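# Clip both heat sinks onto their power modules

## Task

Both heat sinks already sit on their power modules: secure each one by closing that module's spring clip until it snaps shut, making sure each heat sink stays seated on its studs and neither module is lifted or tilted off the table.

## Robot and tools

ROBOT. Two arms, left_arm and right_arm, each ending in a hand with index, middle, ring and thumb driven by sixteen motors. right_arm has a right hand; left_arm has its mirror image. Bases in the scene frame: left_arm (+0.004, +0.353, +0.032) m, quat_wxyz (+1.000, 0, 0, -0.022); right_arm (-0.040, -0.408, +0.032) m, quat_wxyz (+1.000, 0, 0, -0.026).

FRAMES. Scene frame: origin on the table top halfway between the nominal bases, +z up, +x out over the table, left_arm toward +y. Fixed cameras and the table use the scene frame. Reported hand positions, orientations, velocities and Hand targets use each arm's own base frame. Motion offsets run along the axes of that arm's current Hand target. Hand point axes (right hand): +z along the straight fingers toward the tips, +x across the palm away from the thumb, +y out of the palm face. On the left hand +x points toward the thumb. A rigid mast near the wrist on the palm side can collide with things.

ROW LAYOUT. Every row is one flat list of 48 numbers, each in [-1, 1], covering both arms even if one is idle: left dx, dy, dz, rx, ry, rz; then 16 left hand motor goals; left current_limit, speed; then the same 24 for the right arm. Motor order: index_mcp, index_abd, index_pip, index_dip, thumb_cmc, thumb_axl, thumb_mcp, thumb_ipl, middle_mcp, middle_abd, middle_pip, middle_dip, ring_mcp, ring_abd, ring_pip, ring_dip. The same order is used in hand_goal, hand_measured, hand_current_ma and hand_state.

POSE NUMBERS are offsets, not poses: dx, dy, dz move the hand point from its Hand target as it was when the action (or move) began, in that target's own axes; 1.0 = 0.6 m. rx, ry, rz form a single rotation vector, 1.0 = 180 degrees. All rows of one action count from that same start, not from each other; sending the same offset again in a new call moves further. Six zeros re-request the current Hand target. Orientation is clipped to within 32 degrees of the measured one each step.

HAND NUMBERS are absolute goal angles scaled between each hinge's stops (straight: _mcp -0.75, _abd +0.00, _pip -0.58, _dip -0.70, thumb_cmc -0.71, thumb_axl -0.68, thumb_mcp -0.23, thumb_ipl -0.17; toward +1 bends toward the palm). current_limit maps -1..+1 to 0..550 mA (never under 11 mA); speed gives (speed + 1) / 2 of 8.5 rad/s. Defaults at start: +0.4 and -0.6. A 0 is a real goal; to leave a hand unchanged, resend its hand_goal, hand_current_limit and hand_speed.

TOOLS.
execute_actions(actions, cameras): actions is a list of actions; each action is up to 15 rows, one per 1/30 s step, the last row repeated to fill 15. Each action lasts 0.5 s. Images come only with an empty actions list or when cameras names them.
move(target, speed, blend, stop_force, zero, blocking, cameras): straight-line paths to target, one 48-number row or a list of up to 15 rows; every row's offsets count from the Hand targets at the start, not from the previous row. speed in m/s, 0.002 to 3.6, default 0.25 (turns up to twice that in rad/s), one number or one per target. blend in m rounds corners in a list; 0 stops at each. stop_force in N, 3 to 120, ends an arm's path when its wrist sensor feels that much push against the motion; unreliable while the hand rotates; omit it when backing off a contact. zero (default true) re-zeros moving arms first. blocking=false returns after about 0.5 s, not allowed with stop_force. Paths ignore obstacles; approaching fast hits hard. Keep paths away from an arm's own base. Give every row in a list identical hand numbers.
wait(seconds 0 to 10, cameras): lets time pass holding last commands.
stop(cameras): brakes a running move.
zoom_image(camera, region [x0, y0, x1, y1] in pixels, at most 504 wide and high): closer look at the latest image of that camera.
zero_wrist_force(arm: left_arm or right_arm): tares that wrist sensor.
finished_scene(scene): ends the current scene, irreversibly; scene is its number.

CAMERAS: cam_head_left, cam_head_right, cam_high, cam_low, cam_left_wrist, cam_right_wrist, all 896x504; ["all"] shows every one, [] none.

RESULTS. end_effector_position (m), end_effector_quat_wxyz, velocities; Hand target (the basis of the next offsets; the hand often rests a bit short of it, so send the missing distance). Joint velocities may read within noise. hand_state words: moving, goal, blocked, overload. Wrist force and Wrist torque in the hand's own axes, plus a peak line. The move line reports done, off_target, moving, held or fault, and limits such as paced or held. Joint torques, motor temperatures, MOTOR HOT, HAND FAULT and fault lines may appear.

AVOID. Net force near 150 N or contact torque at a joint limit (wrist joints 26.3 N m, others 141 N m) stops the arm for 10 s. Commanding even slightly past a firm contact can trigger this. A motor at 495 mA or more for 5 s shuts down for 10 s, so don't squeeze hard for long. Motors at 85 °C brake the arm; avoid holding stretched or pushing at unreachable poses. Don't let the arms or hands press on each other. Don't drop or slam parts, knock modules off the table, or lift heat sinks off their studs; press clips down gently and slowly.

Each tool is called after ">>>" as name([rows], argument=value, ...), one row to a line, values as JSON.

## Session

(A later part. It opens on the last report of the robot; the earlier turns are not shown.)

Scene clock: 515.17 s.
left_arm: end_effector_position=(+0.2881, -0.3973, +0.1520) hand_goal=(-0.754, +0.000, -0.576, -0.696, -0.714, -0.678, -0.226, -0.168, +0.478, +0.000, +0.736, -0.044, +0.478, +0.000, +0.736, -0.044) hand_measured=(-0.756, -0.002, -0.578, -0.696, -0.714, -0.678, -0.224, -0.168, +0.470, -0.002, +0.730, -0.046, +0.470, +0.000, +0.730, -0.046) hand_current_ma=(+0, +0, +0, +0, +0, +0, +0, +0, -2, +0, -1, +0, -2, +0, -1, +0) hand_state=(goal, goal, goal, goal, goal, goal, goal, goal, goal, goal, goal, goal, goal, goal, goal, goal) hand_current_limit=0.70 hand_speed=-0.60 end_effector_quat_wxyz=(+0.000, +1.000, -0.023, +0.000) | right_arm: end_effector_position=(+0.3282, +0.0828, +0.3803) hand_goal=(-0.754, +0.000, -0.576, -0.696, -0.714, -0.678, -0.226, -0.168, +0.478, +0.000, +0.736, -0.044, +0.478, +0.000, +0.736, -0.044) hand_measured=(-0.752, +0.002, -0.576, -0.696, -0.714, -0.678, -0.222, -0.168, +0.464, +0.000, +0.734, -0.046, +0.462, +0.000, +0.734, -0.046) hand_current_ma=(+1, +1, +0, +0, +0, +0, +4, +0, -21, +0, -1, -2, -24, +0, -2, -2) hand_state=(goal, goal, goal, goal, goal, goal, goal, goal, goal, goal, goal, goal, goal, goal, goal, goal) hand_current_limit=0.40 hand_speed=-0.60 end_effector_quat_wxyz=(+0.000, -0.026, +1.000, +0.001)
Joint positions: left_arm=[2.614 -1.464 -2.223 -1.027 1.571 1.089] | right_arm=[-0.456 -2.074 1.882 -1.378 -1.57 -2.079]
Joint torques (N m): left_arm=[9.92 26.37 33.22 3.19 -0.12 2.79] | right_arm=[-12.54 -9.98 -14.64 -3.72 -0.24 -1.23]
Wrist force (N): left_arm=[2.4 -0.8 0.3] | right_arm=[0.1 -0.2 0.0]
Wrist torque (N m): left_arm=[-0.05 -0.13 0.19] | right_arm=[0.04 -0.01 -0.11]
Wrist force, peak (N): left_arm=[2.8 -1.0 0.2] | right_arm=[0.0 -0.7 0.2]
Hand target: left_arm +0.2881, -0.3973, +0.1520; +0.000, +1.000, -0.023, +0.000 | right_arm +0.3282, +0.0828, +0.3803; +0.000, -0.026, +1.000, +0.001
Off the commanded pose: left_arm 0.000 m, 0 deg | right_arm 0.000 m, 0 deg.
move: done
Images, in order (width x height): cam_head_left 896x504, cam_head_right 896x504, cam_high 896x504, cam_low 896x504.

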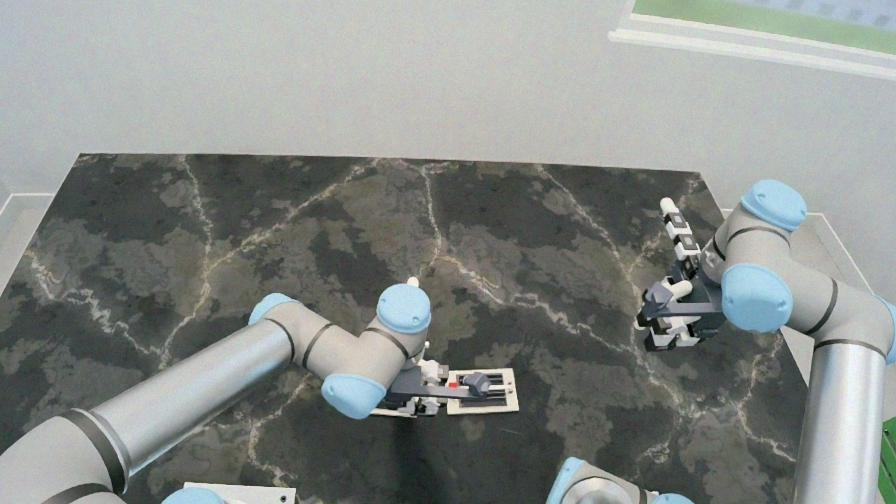

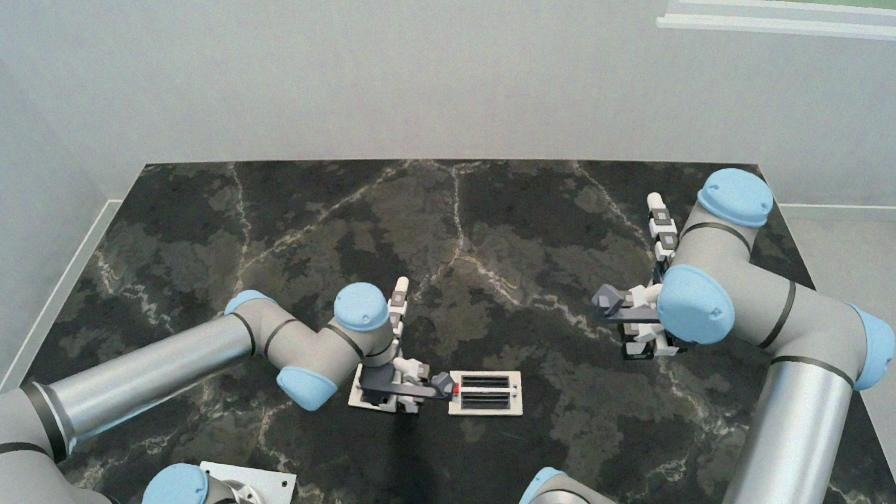

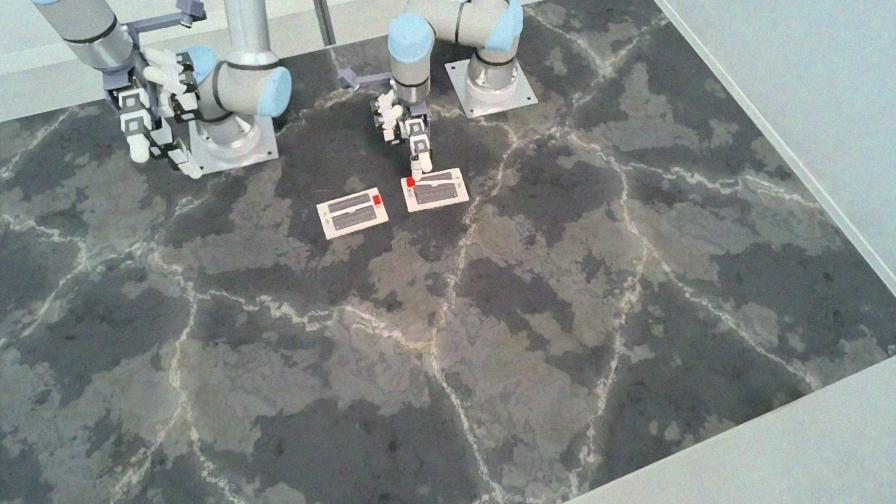

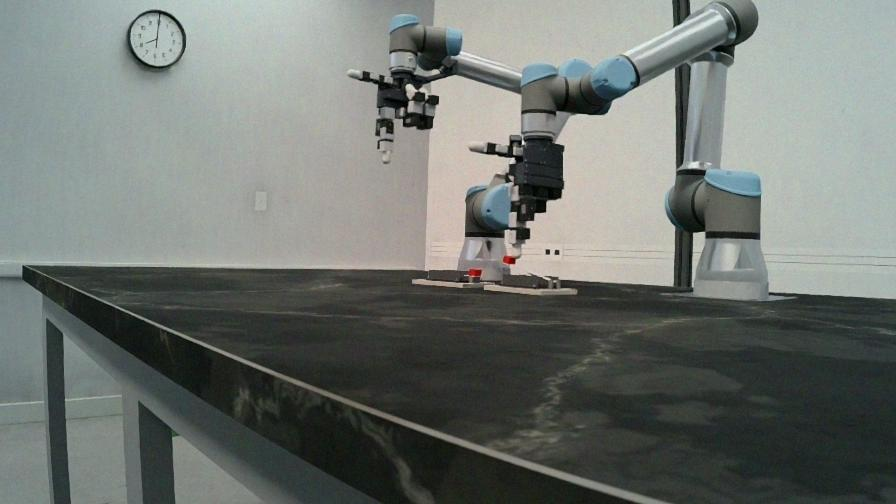

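>>> move([
  [0,0,-0.01,0,0,0,-0.754,0,-0.576,-0.696,-0.714,-0.678,-0.226,-0.168,0.478,0,0.736,-0.044,0.478,0,0.736,-0.044,0.7,-0.6,0,0,0,0,0,0,-0.754,0,-0.576,-0.696,-0.714,-0.678,-0.226,-0.168,0.478,0,0.736,-0.044,0.478,0,0.736,-0.044,0.4,-0.6],
  [0.005,0.02,-0.01,0,0,0,-0.754,0,-0.576,-0.696,-0.714,-0.678,-0.226,-0.168,0.478,0,0.736,-0.044,0.478,0,0.736,-0.044,0.7,-0.6,0,0,0,0,0,0,-0.754,0,-0.576,-0.696,-0.714,-0.678,-0.226,-0.168,0.478,0,0.736,-0.044,0.478,0,0.736,-0.044,0.4,-0.6],
  [0.005,0.02,0.006,0,0,0,-0.754,0,-0.576,-0.696,-0.714,-0.678,-0.226,-0.168,0.478,0,0.736,-0.044,0.478,0,0.736,-0.044,0.7,-0.6,0,0,0,0,0,0,-0.754,0,-0.576,-0.696,-0.714,-0.678,-0.226,-0.168,0.478,0,0.736,-0.044,0.478,0,0.736,-0.044,0.4,-0.6],
], speed=0.04, stop_force=12, cameras=["cam_high","cam_low"])

>>> zoom_image(camera="cam_low", region=[440, 180, 600, 310])

>>> zoom_image(camera="cam_high", region=[360, 120, 500, 240])

Scene clock: 526.63 s.
left_arm: end_effector_position=(+0.2905, -0.4094, +0.1484) hand_goal=(-0.754, +0.000, -0.576, -0.696, -0.714, -0.678, -0.226, -0.168, +0.478, +0.000, +0.736, -0.044, +0.478, +0.000, +0.736, -0.044) hand_measured=(-0.754, -0.002, -0.578, -0.696, -0.714, -0.678, -0.224, -0.168, +0.470, -0.002, +0.730, -0.046, +0.470, +0.000, +0.730, -0.046) hand_current_ma=(+0, +0, +0, +0, +0, +0, +0, +0, -2, +0, -1, +0, -2, +0, -1, +0) hand_state=(goal, goal, goal, goal, goal, goal, goal, goal, goal, goal, goal, goal, goal, goal, goal, goal) hand_current_limit=0.70 hand_speed=-0.60 end_effector_quat_wxyz=(+0.000, +1.000, -0.023, +0.000) | right_arm: end_effector_position=(+0.3282, +0.0828, +0.3803) hand_goal=(-0.754, +0.000, -0.576, -0.696, -0.714, -0.678, -0.226, -0.168, +0.478, +0.000, +0.736, -0.044, +0.478, +0.000, +0.736, -0.044) hand_measured=(-0.752, +0.002, -0.576, -0.696, -0.714, -0.678, -0.222, -0.168, +0.464, +0.000, +0.734, -0.046, +0.462, +0.000, +0.734, -0.046) hand_current_ma=(+1, +1, +0, +0, +0, +0, +4, +0, -21, +0, -1, -2, -24, +0, -2, -2) hand_state=(goal, goal, goal, goal, goal, goal, goal, goal, goal, goal, goal, goal, goal, goal, goal, goal) hand_current_limit=0.40 hand_speed=-0.60 end_effector_quat_wxyz=(+0.000, -0.026, +1.000, +0.001)
Joint positions: left_arm=[2.591 -1.498 -2.204 -1.012 1.571 1.066] | right_arm=[-0.456 -2.074 1.882 -1.378 -1.57 -2.079]
Joint torques (N m): left_arm=[8.86 26.62 32.38 3.62 -1.41 2.82] | right_arm=[-13.37 -10.07 -14.09 -3.71 -0.17 -1.31]
Wrist force (N): left_arm=[2.2 -0.6 0.0] | right_arm=[0.0 -0.4 0.0]
Wrist torque (N m): left_arm=[0.03 -0.10 0.15] | right_arm=[0.01 -0.01 -0.12]
Wrist force, peak (N): left_arm=[2.5 -1.2 -0.4] | right_arm=[-0.2 -0.7 0.0]
Hand target: left_arm +0.2905, -0.4094, +0.1484; +0.000, +1.000, -0.023, +0.000 | right_arm +0.3282, +0.0828, +0.3803; +0.000, -0.026, +1.000, +0.001
Off the commanded pose: left_arm 0.000 m, 0 deg | right_arm 0.000 m, 0 deg.
move: done
Images, in order (width x height): cam_high 896x504, cam_low 896x504.

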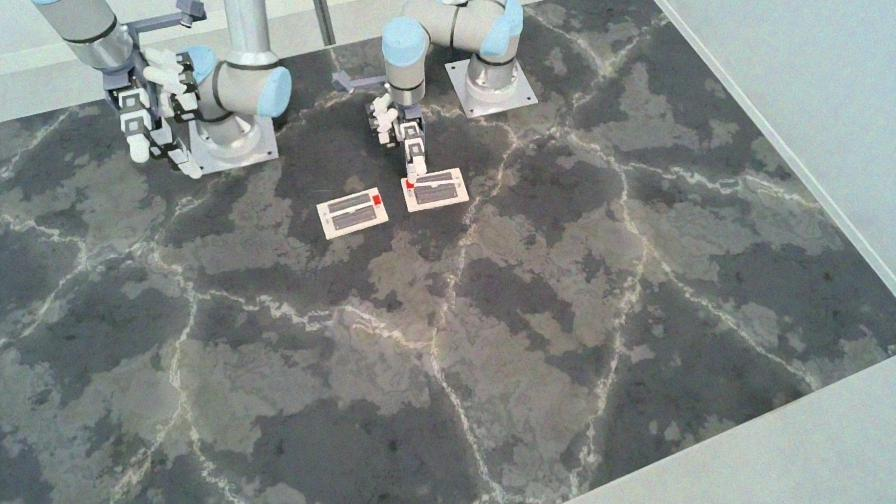

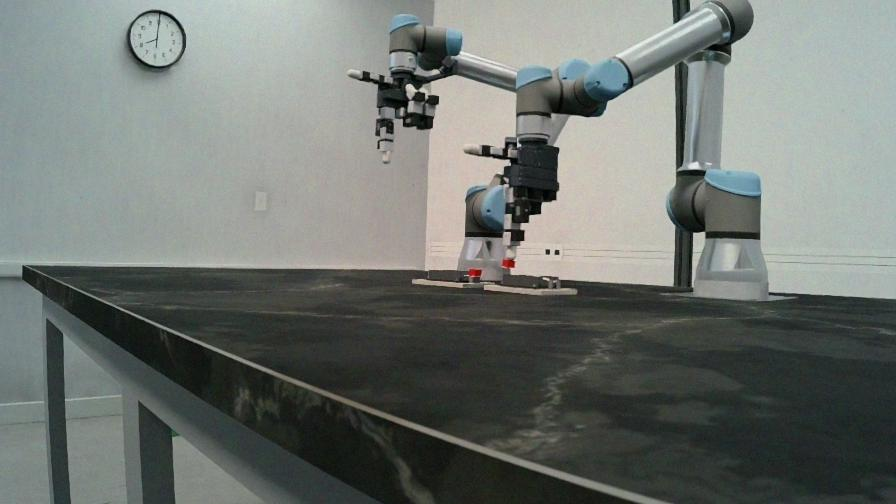

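Scaled by 3.150.

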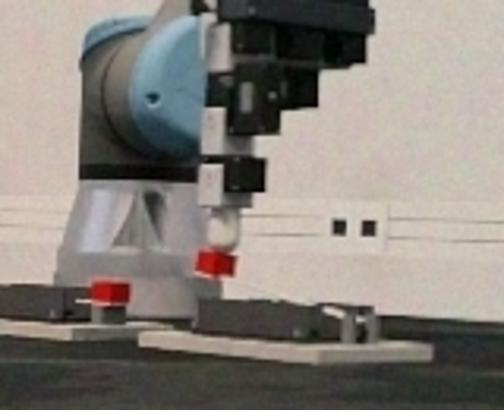

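Scaled by 3.600.

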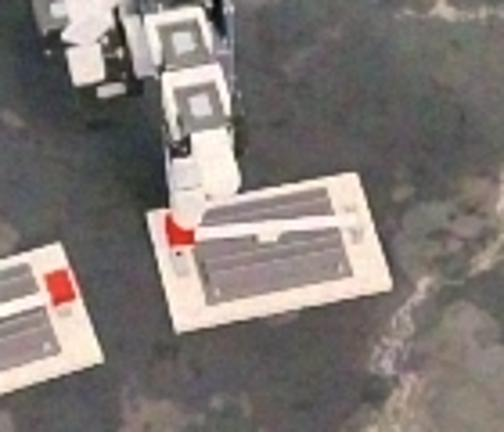

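>>> move([
  [0.0033,0.01,0.02,0,0,0,-0.754,0,-0.576,-0.696,-0.714,-0.678,-0.226,-0.168,0.478,0,0.736,-0.044,0.478,0,0.736,-0.044,0.7,-0.6,0,0,0,0,0,0,-0.754,0,-0.576,-0.696,-0.714,-0.678,-0.226,-0.168,0.478,0,0.736,-0.044,0.478,0,0.736,-0.044,0.4,-0.6],
], speed=0.03, stop_force=12, cameras=["cam_high","cam_low"])

>>> zoom_image(camera="cam_low", region=[440, 180, 600, 310])

>>> zoom_image(camera="cam_high", region=[360, 120, 500, 240])

Scene clock: 536.60 s.
left_arm: end_effector_position=(+0.2922, -0.4155, +0.1364) hand_goal=(-0.754, +0.000, -0.576, -0.696, -0.714, -0.678, -0.226, -0.168, +0.478, +0.000, +0.736, -0.044, +0.478, +0.000, +0.736, -0.044) hand_measured=(-0.754, -0.002, -0.578, -0.696, -0.714, -0.678, -0.224, -0.168, +0.470, -0.002, +0.730, -0.046, +0.470, +0.000, +0.730, -0.046) hand_current_ma=(+0, +0, +0, +0, +0, +0, +0, +0, -2, +0, -1, +0, -2, +0, -1, +0) hand_state=(goal, goal, goal, goal, goal, goal, goal, goal, goal, goal, goal, goal, goal, goal, goal, goal) hand_current_limit=0.70 hand_speed=-0.60 end_effector_quat_wxyz=(+0.000, +1.000, -0.023, +0.000) | right_arm: end_effector_position=(+0.3282, +0.0828, +0.3803) hand_goal=(-0.754, +0.000, -0.576, -0.696, -0.714, -0.678, -0.226, -0.168, +0.478, +0.000, +0.736, -0.044, +0.478, +0.000, +0.736, -0.044) hand_measured=(-0.752, +0.002, -0.576, -0.696, -0.714, -0.678, -0.222, -0.168, +0.464, +0.000, +0.734, -0.046, +0.462, +0.000, +0.734, -0.046) hand_current_ma=(+1, +1, +0, +0, +0, +0, +4, +0, -21, +0, -1, -2, -24, +0, -2, -2) hand_state=(goal, goal, goal, goal, goal, goal, goal, goal, goal, goal, goal, goal, goal, goal, goal, goal) hand_current_limit=0.40 hand_speed=-0.60 end_effector_quat_wxyz=(+0.000, -0.026, +1.000, +0.001)
Joint positions: left_arm=[2.58 -1.532 -2.209 -0.973 1.57 1.055] | right_arm=[-0.456 -2.074 1.882 -1.378 -1.57 -2.079]
Joint torques (N m): left_arm=[9.83 27.97 32.3 1.08 -1.38 2.65] | right_arm=[-12.43 -9.6 -15.49 -3.59 -0.08 -1.19]
Wrist force (N): left_arm=[2.3 -0.7 0.0] | right_arm=[0.0 -0.4 0.0]
Wrist torque (N m): left_arm=[0.01 -0.11 0.24] | right_arm=[0.02 -0.01 -0.12]
Wrist force, peak (N): left_arm=[2.6 -0.7 0.2] | right_arm=[-0.2 -0.7 0.1]
Hand target: left_arm +0.2922, -0.4155, +0.1364; +0.000, +1.000, -0.023, +0.000 | right_arm +0.3282, +0.0828, +0.3803; +0.000, -0.026, +1.000, +0.001
Off the commanded pose: left_arm 0.000 m, 0 deg | right_arm 0.000 m, 0 deg.
move: done
Images, in order (width x height): cam_high 896x504, cam_low 896x504.

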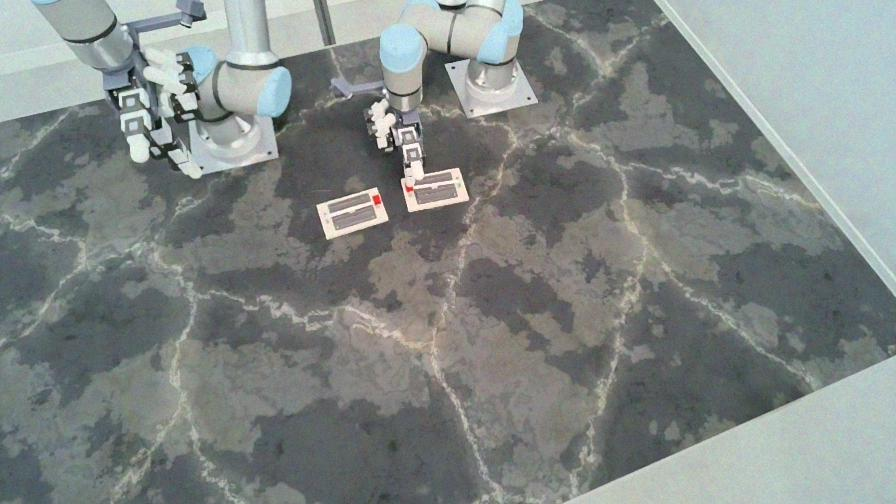

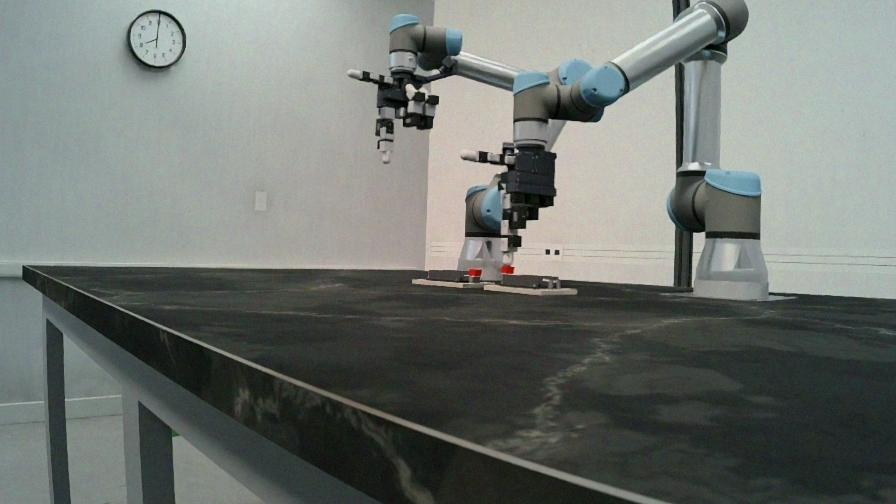

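Scaled by 3.150.

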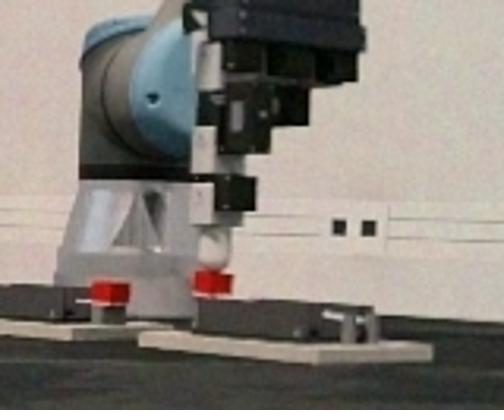

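Scaled by 3.600.

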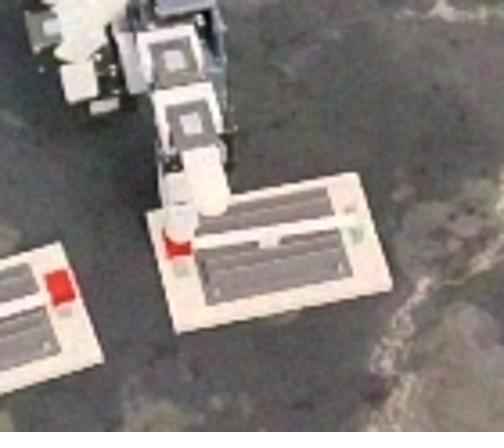

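>>> move([
  [0,0.003,0.05,0,0,0,-0.754,0,-0.576,-0.696,-0.714,-0.678,-0.226,-0.168,0.478,0,0.736,-0.044,0.478,0,0.736,-0.044,0.7,-0.6,0,0,0,0,0,0,-0.754,0,-0.576,-0.696,-0.714,-0.678,-0.226,-0.168,0.478,0,0.736,-0.044,0.478,0,0.736,-0.044,0.4,-0.6],
], speed=0.015, stop_force=25, cameras=["cam_high","cam_low"])

>>> zoom_image(camera="cam_low", region=[440, 200, 600, 310])

>>> zoom_image(camera="cam_high", region=[360, 120, 500, 240])

Scene clock: 542.10 s.
left_arm: end_effector_position=(+0.2922, -0.4162, +0.1250) hand_goal=(-0.754, +0.000, -0.576, -0.696, -0.714, -0.678, -0.226, -0.168, +0.478, +0.000, +0.736, -0.044, +0.478, +0.000, +0.736, -0.044) hand_measured=(-0.754, +0.002, -0.576, -0.696, -0.714, -0.678, -0.224, -0.168, +0.470, -0.002, +0.730, -0.046, +0.470, +0.000, +0.730, -0.046) hand_current_ma=(+0, +0, +0, +0, +0, +0, +0, +0, -2, +0, -1, +0, -2, +0, -1, +0) hand_state=(goal, goal, goal, goal, goal, goal, goal, goal, goal, goal, goal, goal, goal, goal, goal, goal) hand_current_limit=0.70 hand_speed=-0.60 end_effector_quat_wxyz=(+0.000, +1.000, -0.023, +0.000) | right_arm: end_effector_position=(+0.3282, +0.0828, +0.3803) hand_goal=(-0.754, +0.000, -0.576, -0.696, -0.714, -0.678, -0.226, -0.168, +0.478, +0.000, +0.736, -0.044, +0.478, +0.000, +0.736, -0.044) hand_measured=(-0.752, +0.002, -0.576, -0.696, -0.714, -0.678, -0.222, -0.168, +0.464, +0.000, +0.734, -0.046, +0.462, +0.000, +0.734, -0.046) hand_current_ma=(+1, +1, +0, +0, +0, +0, +4, +0, -21, +0, -1, -2, -24, +0, -2, -2) hand_state=(goal, goal, goal, goal, goal, goal, goal, goal, goal, goal, goal, goal, goal, goal, goal, goal) hand_current_limit=0.40 hand_speed=-0.60 end_effector_quat_wxyz=(+0.000, -0.026, +1.000, +0.001)
Joint positions: left_arm=[2.579 -1.553 -2.224 -0.936 1.57 1.054] | right_arm=[-0.456 -2.074 1.882 -1.378 -1.57 -2.079]
Joint torques (N m): left_arm=[7.75 14.86 20.38 0.27 0.45 2.55] | right_arm=[-12.85 -9.85 -15.01 -3.46 0.07 -0.91]
Wrist force (N): left_arm=[2.2 -1.2 -26.3] | right_arm=[0.1 -0.4 0.1]
Wrist torque (N m): left_arm=[2.02 0.49 0.24] | right_arm=[0.02 -0.02 -0.11]
Wrist force, peak (N): left_arm=[2.4 -1.3 -36.0] | right_arm=[-0.1 -0.7 0.2]
Hand target: left_arm +0.2922, -0.4162, +0.1250; +0.000, +1.000, -0.023, +0.000 (not the last commanded pose) | right_arm +0.3282, +0.0828, +0.3803; +0.000, -0.026, +1.000, +0.001
Off the commanded pose: left_arm 0.019 m, 0 deg | right_arm 0.000 m, 0 deg.
move: contact (left_arm)
Images, in order (width x height): cam_high 896x504, cam_low 896x504.

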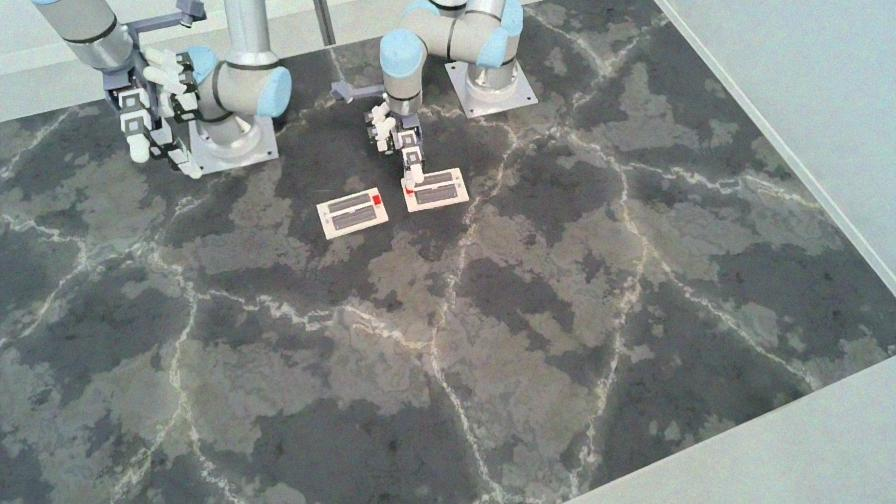

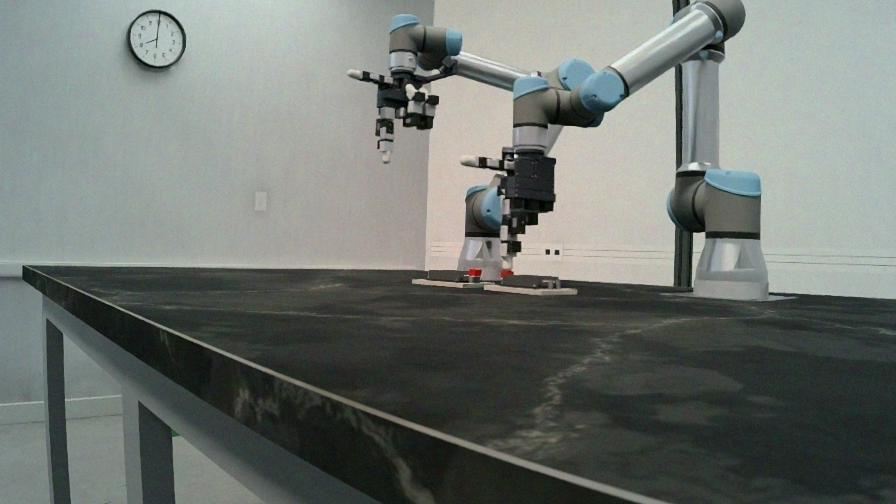

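Scaled by 3.150.

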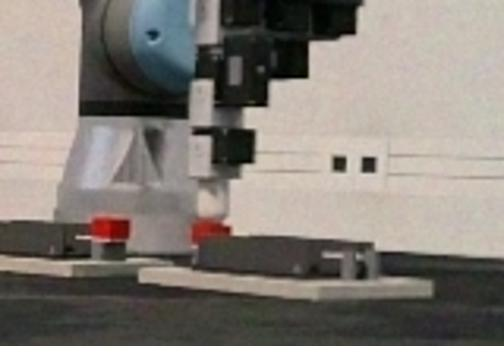

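Scaled by 3.600.

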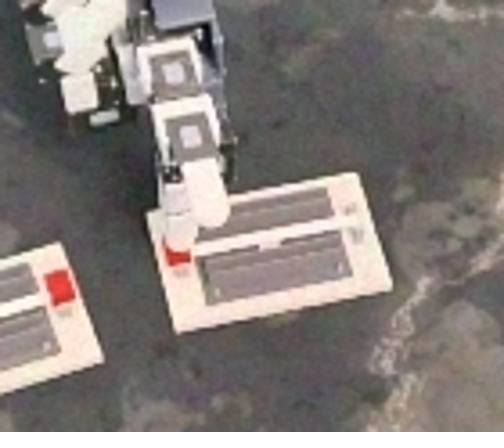

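>>> move([
  [0,0,-0.05,0,0,0,-0.754,0,-0.576,-0.696,-0.714,-0.678,-0.226,-0.168,0.478,0,0.736,-0.044,0.478,0,0.736,-0.044,0.7,-0.6,0,0,0,0,0,0,-0.754,0,-0.576,-0.696,-0.714,-0.678,-0.226,-0.168,0.478,0,0.736,-0.044,0.478,0,0.736,-0.044,0.4,-0.6],
], speed=0.05, cameras=["cam_high","cam_low"])

>>> zoom_image(camera="cam_low", region=[440, 200, 600, 310])

>>> zoom_image(camera="cam_high", region=[360, 120, 500, 240])

Scene clock: 546.33 s.
left_arm: end_effector_position=(+0.2923, -0.4163, +0.1551) hand_goal=(-0.754, +0.000, -0.576, -0.696, -0.714, -0.678, -0.226, -0.168, +0.478, +0.000, +0.736, -0.044, +0.478, +0.000, +0.736, -0.044) hand_measured=(-0.752, -0.002, -0.576, -0.696, -0.714, -0.678, -0.224, -0.168, +0.470, -0.002, +0.730, -0.046, +0.470, +0.000, +0.730, -0.046) hand_current_ma=(+0, +0, +0, +0, +0, +0, +0, +0, -2, +0, -1, +0, -2, +0, -1, +0) hand_state=(goal, goal, goal, goal, goal, goal, goal, goal, goal, goal, goal, goal, goal, goal, goal, goal) hand_current_limit=0.70 hand_speed=-0.60 end_effector_quat_wxyz=(+0.000, +1.000, -0.023, +0.000) | right_arm: end_effector_position=(+0.3282, +0.0828, +0.3803) hand_goal=(-0.754, +0.000, -0.576, -0.696, -0.714, -0.678, -0.226, -0.168, +0.478, +0.000, +0.736, -0.044, +0.478, +0.000, +0.736, -0.044) hand_measured=(-0.752, +0.002, -0.576, -0.696, -0.714, -0.678, -0.222, -0.168, +0.464, +0.000, +0.734, -0.046, +0.462, +0.000, +0.734, -0.046) hand_current_ma=(+1, +1, +0, +0, +0, +0, +4, +0, -21, +0, -1, -2, -24, +0, -2, -2) hand_state=(goal, goal, goal, goal, goal, goal, goal, goal, goal, goal, goal, goal, goal, goal, goal, goal) hand_current_limit=0.40 hand_speed=-0.60 end_effector_quat_wxyz=(+0.000, -0.026, +1.000, +0.001)
Joint positions: left_arm=[2.579 -1.504 -2.178 -1.031 1.57 1.054] | right_arm=[-0.456 -2.074 1.882 -1.378 -1.57 -2.079]
Joint torques (N m): left_arm=[8.54 9.67 9.9 4.29 -0.75 2.52] | right_arm=[-12.37 -9.94 -15.04 -3.52 0.22 -1.01]
Wrist force (N): left_arm=[2.4 -0.6 0.3] | right_arm=[-0.2 -0.4 -0.2]
Wrist torque (N m): left_arm=[0.00 -0.12 0.27] | right_arm=[0.03 0.02 -0.14]
Wrist force, peak (N): left_arm=[2.1 -1.3 -26.5] | right_arm=[-0.1 -0.7 0.1]
Hand target: left_arm +0.2922, -0.4162, +0.1550; +0.000, +1.000, -0.023, +0.000 | right_arm +0.3282, +0.0828, +0.3803; +0.000, -0.026, +1.000, +0.001
Off the commanded pose: left_arm 0.000 m, 0 deg | right_arm 0.000 m, 0 deg.
move: done
Images, in order (width x height): cam_high 896x504, cam_low 896x504.

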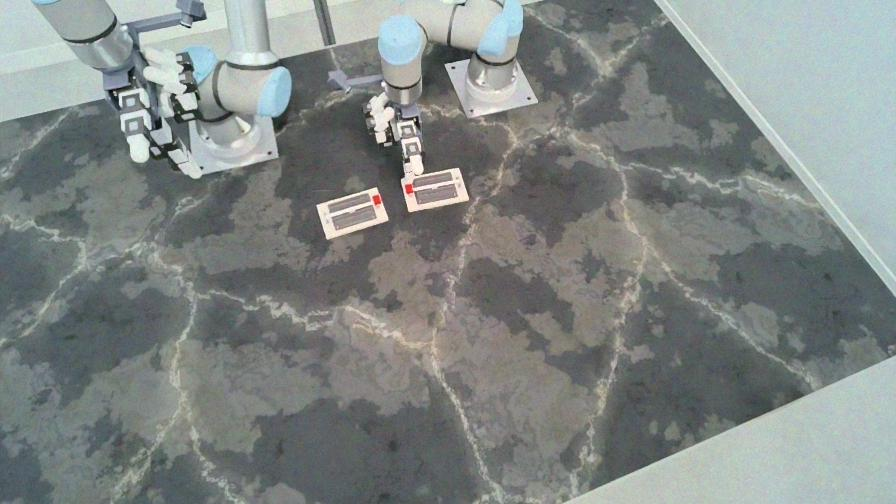

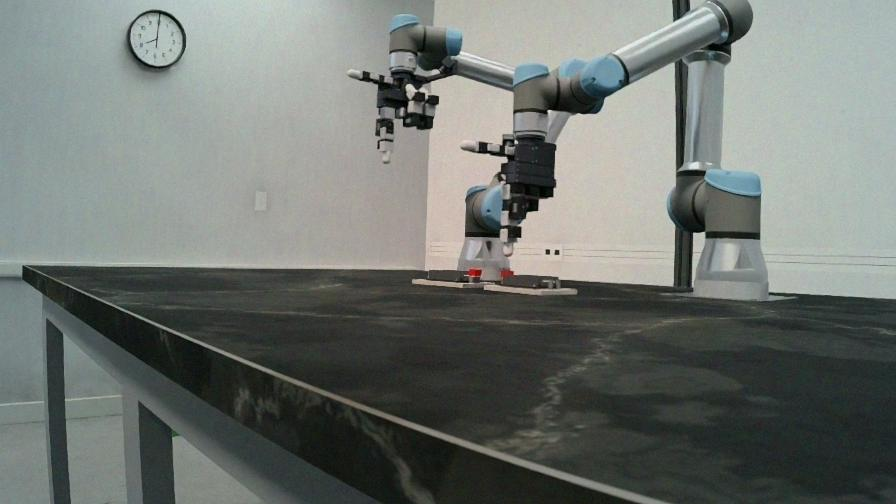

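Scaled by 3.150.

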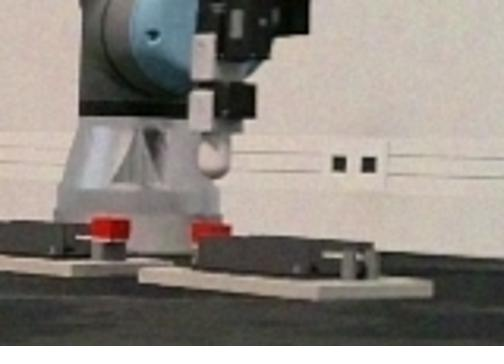

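Scaled by 3.600.

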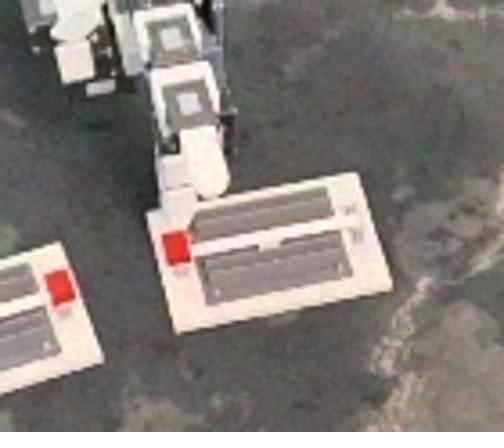

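>>> move([
  [0,0,-0.2,0,0,0,-0.754,0,-0.576,-0.696,-0.714,-0.678,-0.226,-0.168,0.478,0,0.736,-0.044,0.478,0,0.736,-0.044,0.7,-0.6,0,0,0,0,0,0,-0.754,0,-0.576,-0.696,-0.714,-0.678,-0.226,-0.168,0.478,0,0.736,-0.044,0.478,0,0.736,-0.044,0.4,-0.6],
  [0.2,-0.4,-0.33,0,0,0,-0.754,0,-0.576,-0.696,-0.714,-0.678,-0.226,-0.168,0.478,0,0.736,-0.044,0.478,0,0.736,-0.044,0.7,-0.6,0,0,0,0,0,0,-0.754,0,-0.576,-0.696,-0.714,-0.678,-0.226,-0.168,0.478,0,0.736,-0.044,0.478,0,0.736,-0.044,0.4,-0.6],
], speed=0.2, blend=0.05, cameras=["cam_head_left","cam_head_right","cam_high","cam_low"])

>>> zoom_image(camera="cam_low", region=[400, 230, 600, 310])

>>> zoom_image(camera="cam_high", region=[300, 150, 500, 250])

>>> zoom_image(camera="cam_head_right", region=[320, 350, 540, 430])

>>> zoom_image(camera="cam_head_left", region=[320, 350, 540, 430])

Scene clock: 566.77 s.
left_arm: end_effector_position=(+0.4233, -0.1821, +0.3529) hand_goal=(-0.754, +0.000, -0.576, -0.696, -0.714, -0.678, -0.226, -0.168, +0.478, +0.000, +0.736, -0.044, +0.478, +0.000, +0.736, -0.044) hand_measured=(-0.752, -0.002, -0.576, -0.696, -0.714, -0.678, -0.224, -0.168, +0.470, -0.002, +0.730, -0.046, +0.470, +0.000, +0.730, -0.046) hand_current_ma=(+0, +0, +0, +0, +0, +0, +0, +0, -2, +0, -1, +0, -2, +0, -1, +0) hand_state=(goal, goal, goal, goal, goal, goal, goal, goal, goal, goal, goal, goal, goal, goal, goal, goal) hand_current_limit=0.70 hand_speed=-0.60 end_effector_quat_wxyz=(+0.000, +1.000, -0.023, +0.000) | right_arm: end_effector_position=(+0.3282, +0.0828, +0.3803) hand_goal=(-0.754, +0.000, -0.576, -0.696, -0.714, -0.678, -0.226, -0.168, +0.478, +0.000, +0.736, -0.044, +0.478, +0.000, +0.736, -0.044) hand_measured=(-0.752, +0.002, -0.576, -0.696, -0.714, -0.678, -0.222, -0.168, +0.464, +0.000, +0.734, -0.046, +0.462, +0.000, +0.734, -0.046) hand_current_ma=(+1, +1, +0, +0, +0, +0, +4, +0, -21, +0, -1, -2, -24, +0, -2, -2) hand_state=(goal, goal, goal, goal, goal, goal, goal, goal, goal, goal, goal, goal, goal, goal, goal, goal) hand_current_limit=0.40 hand_speed=-0.60 end_effector_quat_wxyz=(+0.000, -0.026, +1.000, +0.001)
Joint positions: left_arm=[3.235 -1.339 -1.786 -1.588 1.571 1.71] | right_arm=[-0.456 -2.074 1.882 -1.378 -1.57 -2.079]
Joint torques (N m): left_arm=[7.54 21.9 17.38 4.17 -1.15 0.95] | right_arm=[-13.24 -10.15 -15.83 -3.24 0.24 -1.09]
Wrist force (N): left_arm=[2.2 -0.6 0.3] | right_arm=[0.1 -0.4 0.0]
Wrist torque (N m): left_arm=[0.02 -0.10 0.22] | right_arm=[0.02 -0.03 -0.11]
Wrist force, peak (N): left_arm=[3.1 -2.5 -0.2] | right_arm=[-0.1 -0.7 0.0]
Hand target: left_arm +0.4233, -0.1820, +0.3529; +0.000, +1.000, -0.023, +0.000 | right_arm +0.3282, +0.0828, +0.3803; +0.000, -0.026, +1.000, +0.001
Off the commanded pose: left_arm 0.000 m, 0 deg | right_arm 0.000 m, 0 deg.
move: done
Images, in order (width x height): cam_head_left 896x504, cam_head_right 896x504, cam_high 896x504, cam_low 896x504.

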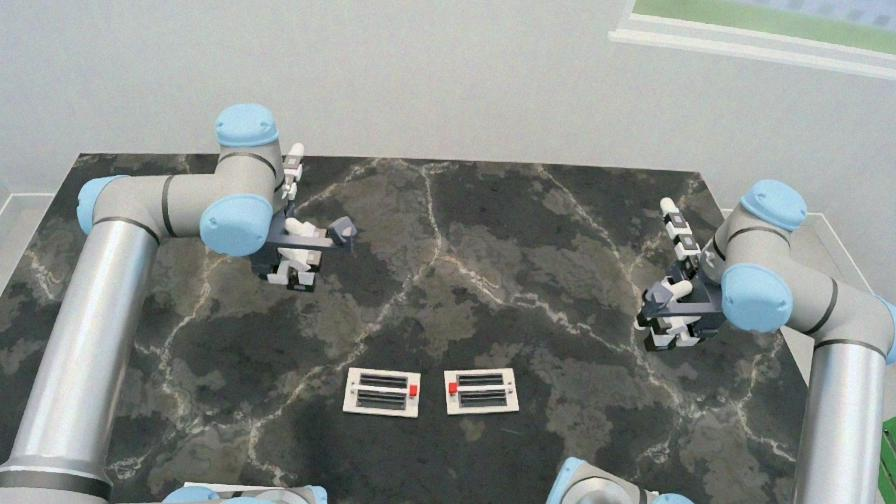

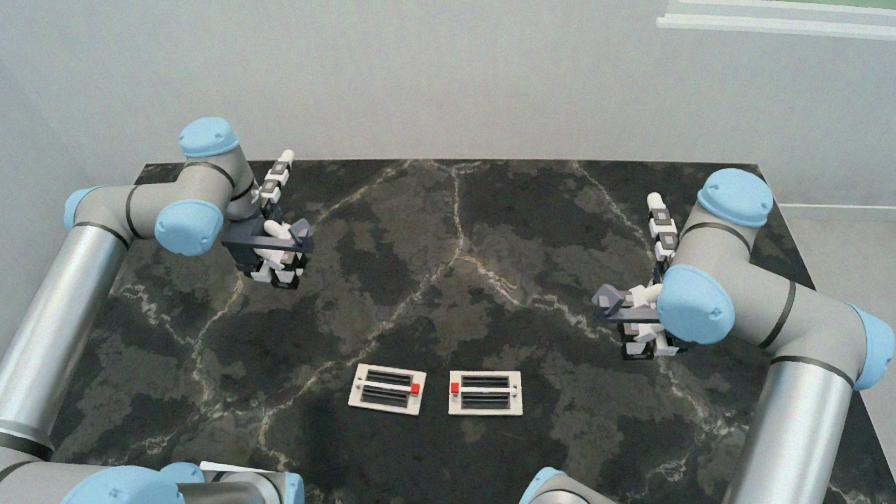

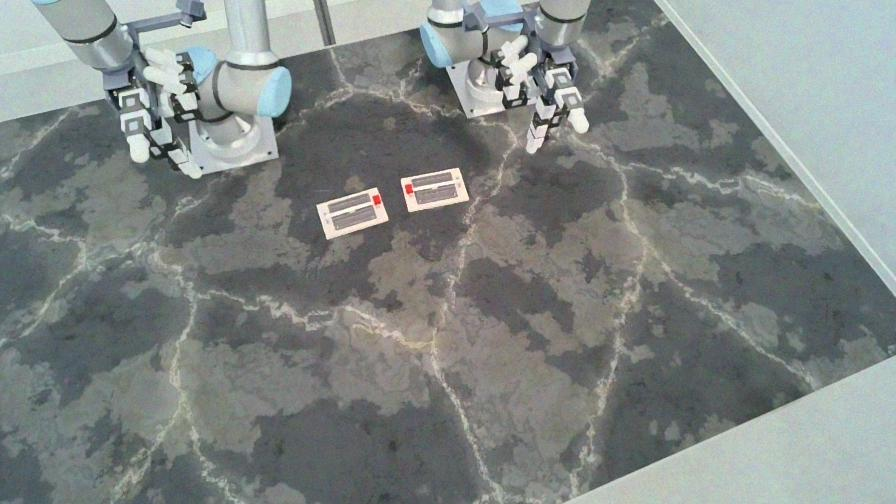

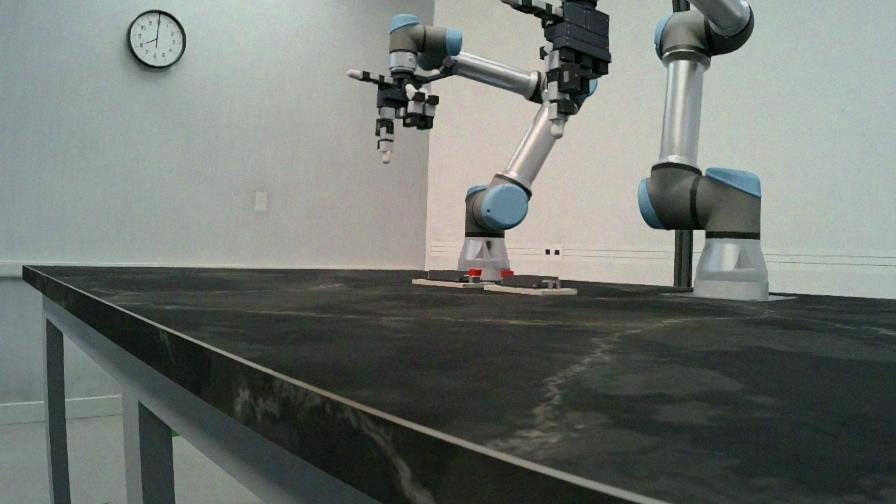

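Scaled by 2.520.

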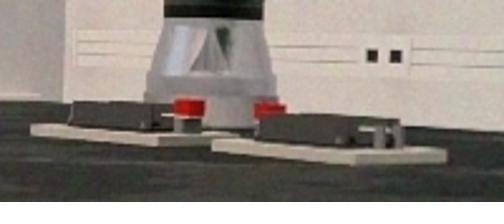

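Scaled by 2.520.

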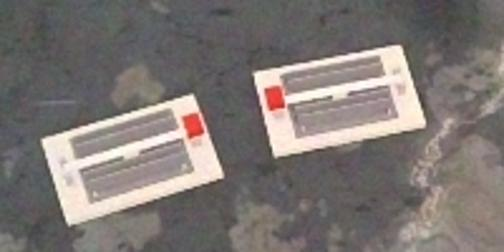

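Scaled by 2.291.

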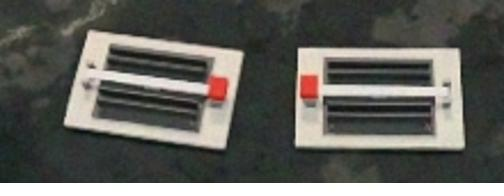

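Scaled by 2.291.

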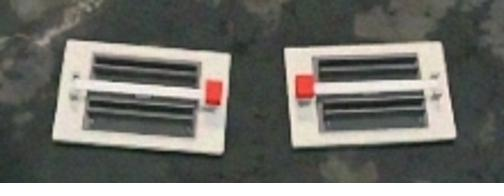

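>>> zoom_image(camera="cam_low", region=[455, 258, 525, 298])

>>> zoom_image(camera="cam_head_right", region=[395, 365, 475, 415])

>>> zoom_image(camera="cam_high", region=[360, 170, 430, 220])

Scaled by 7.200.

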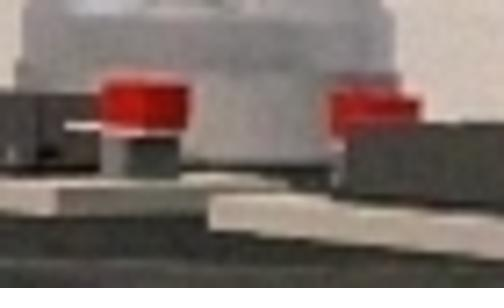

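Scaled by 6.300.

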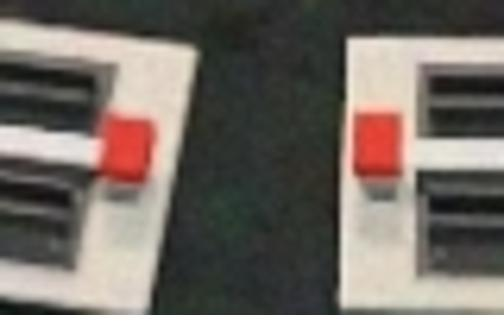

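Scaled by 7.200.

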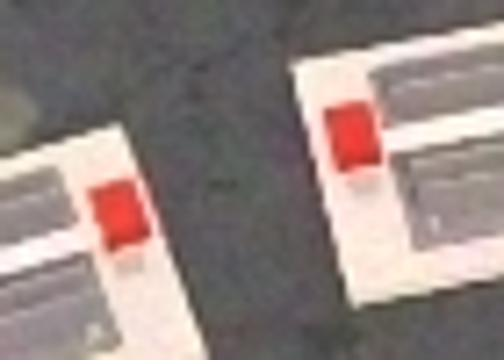

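>>> finished_scene(scene=1)

The scene is finished: the task was done.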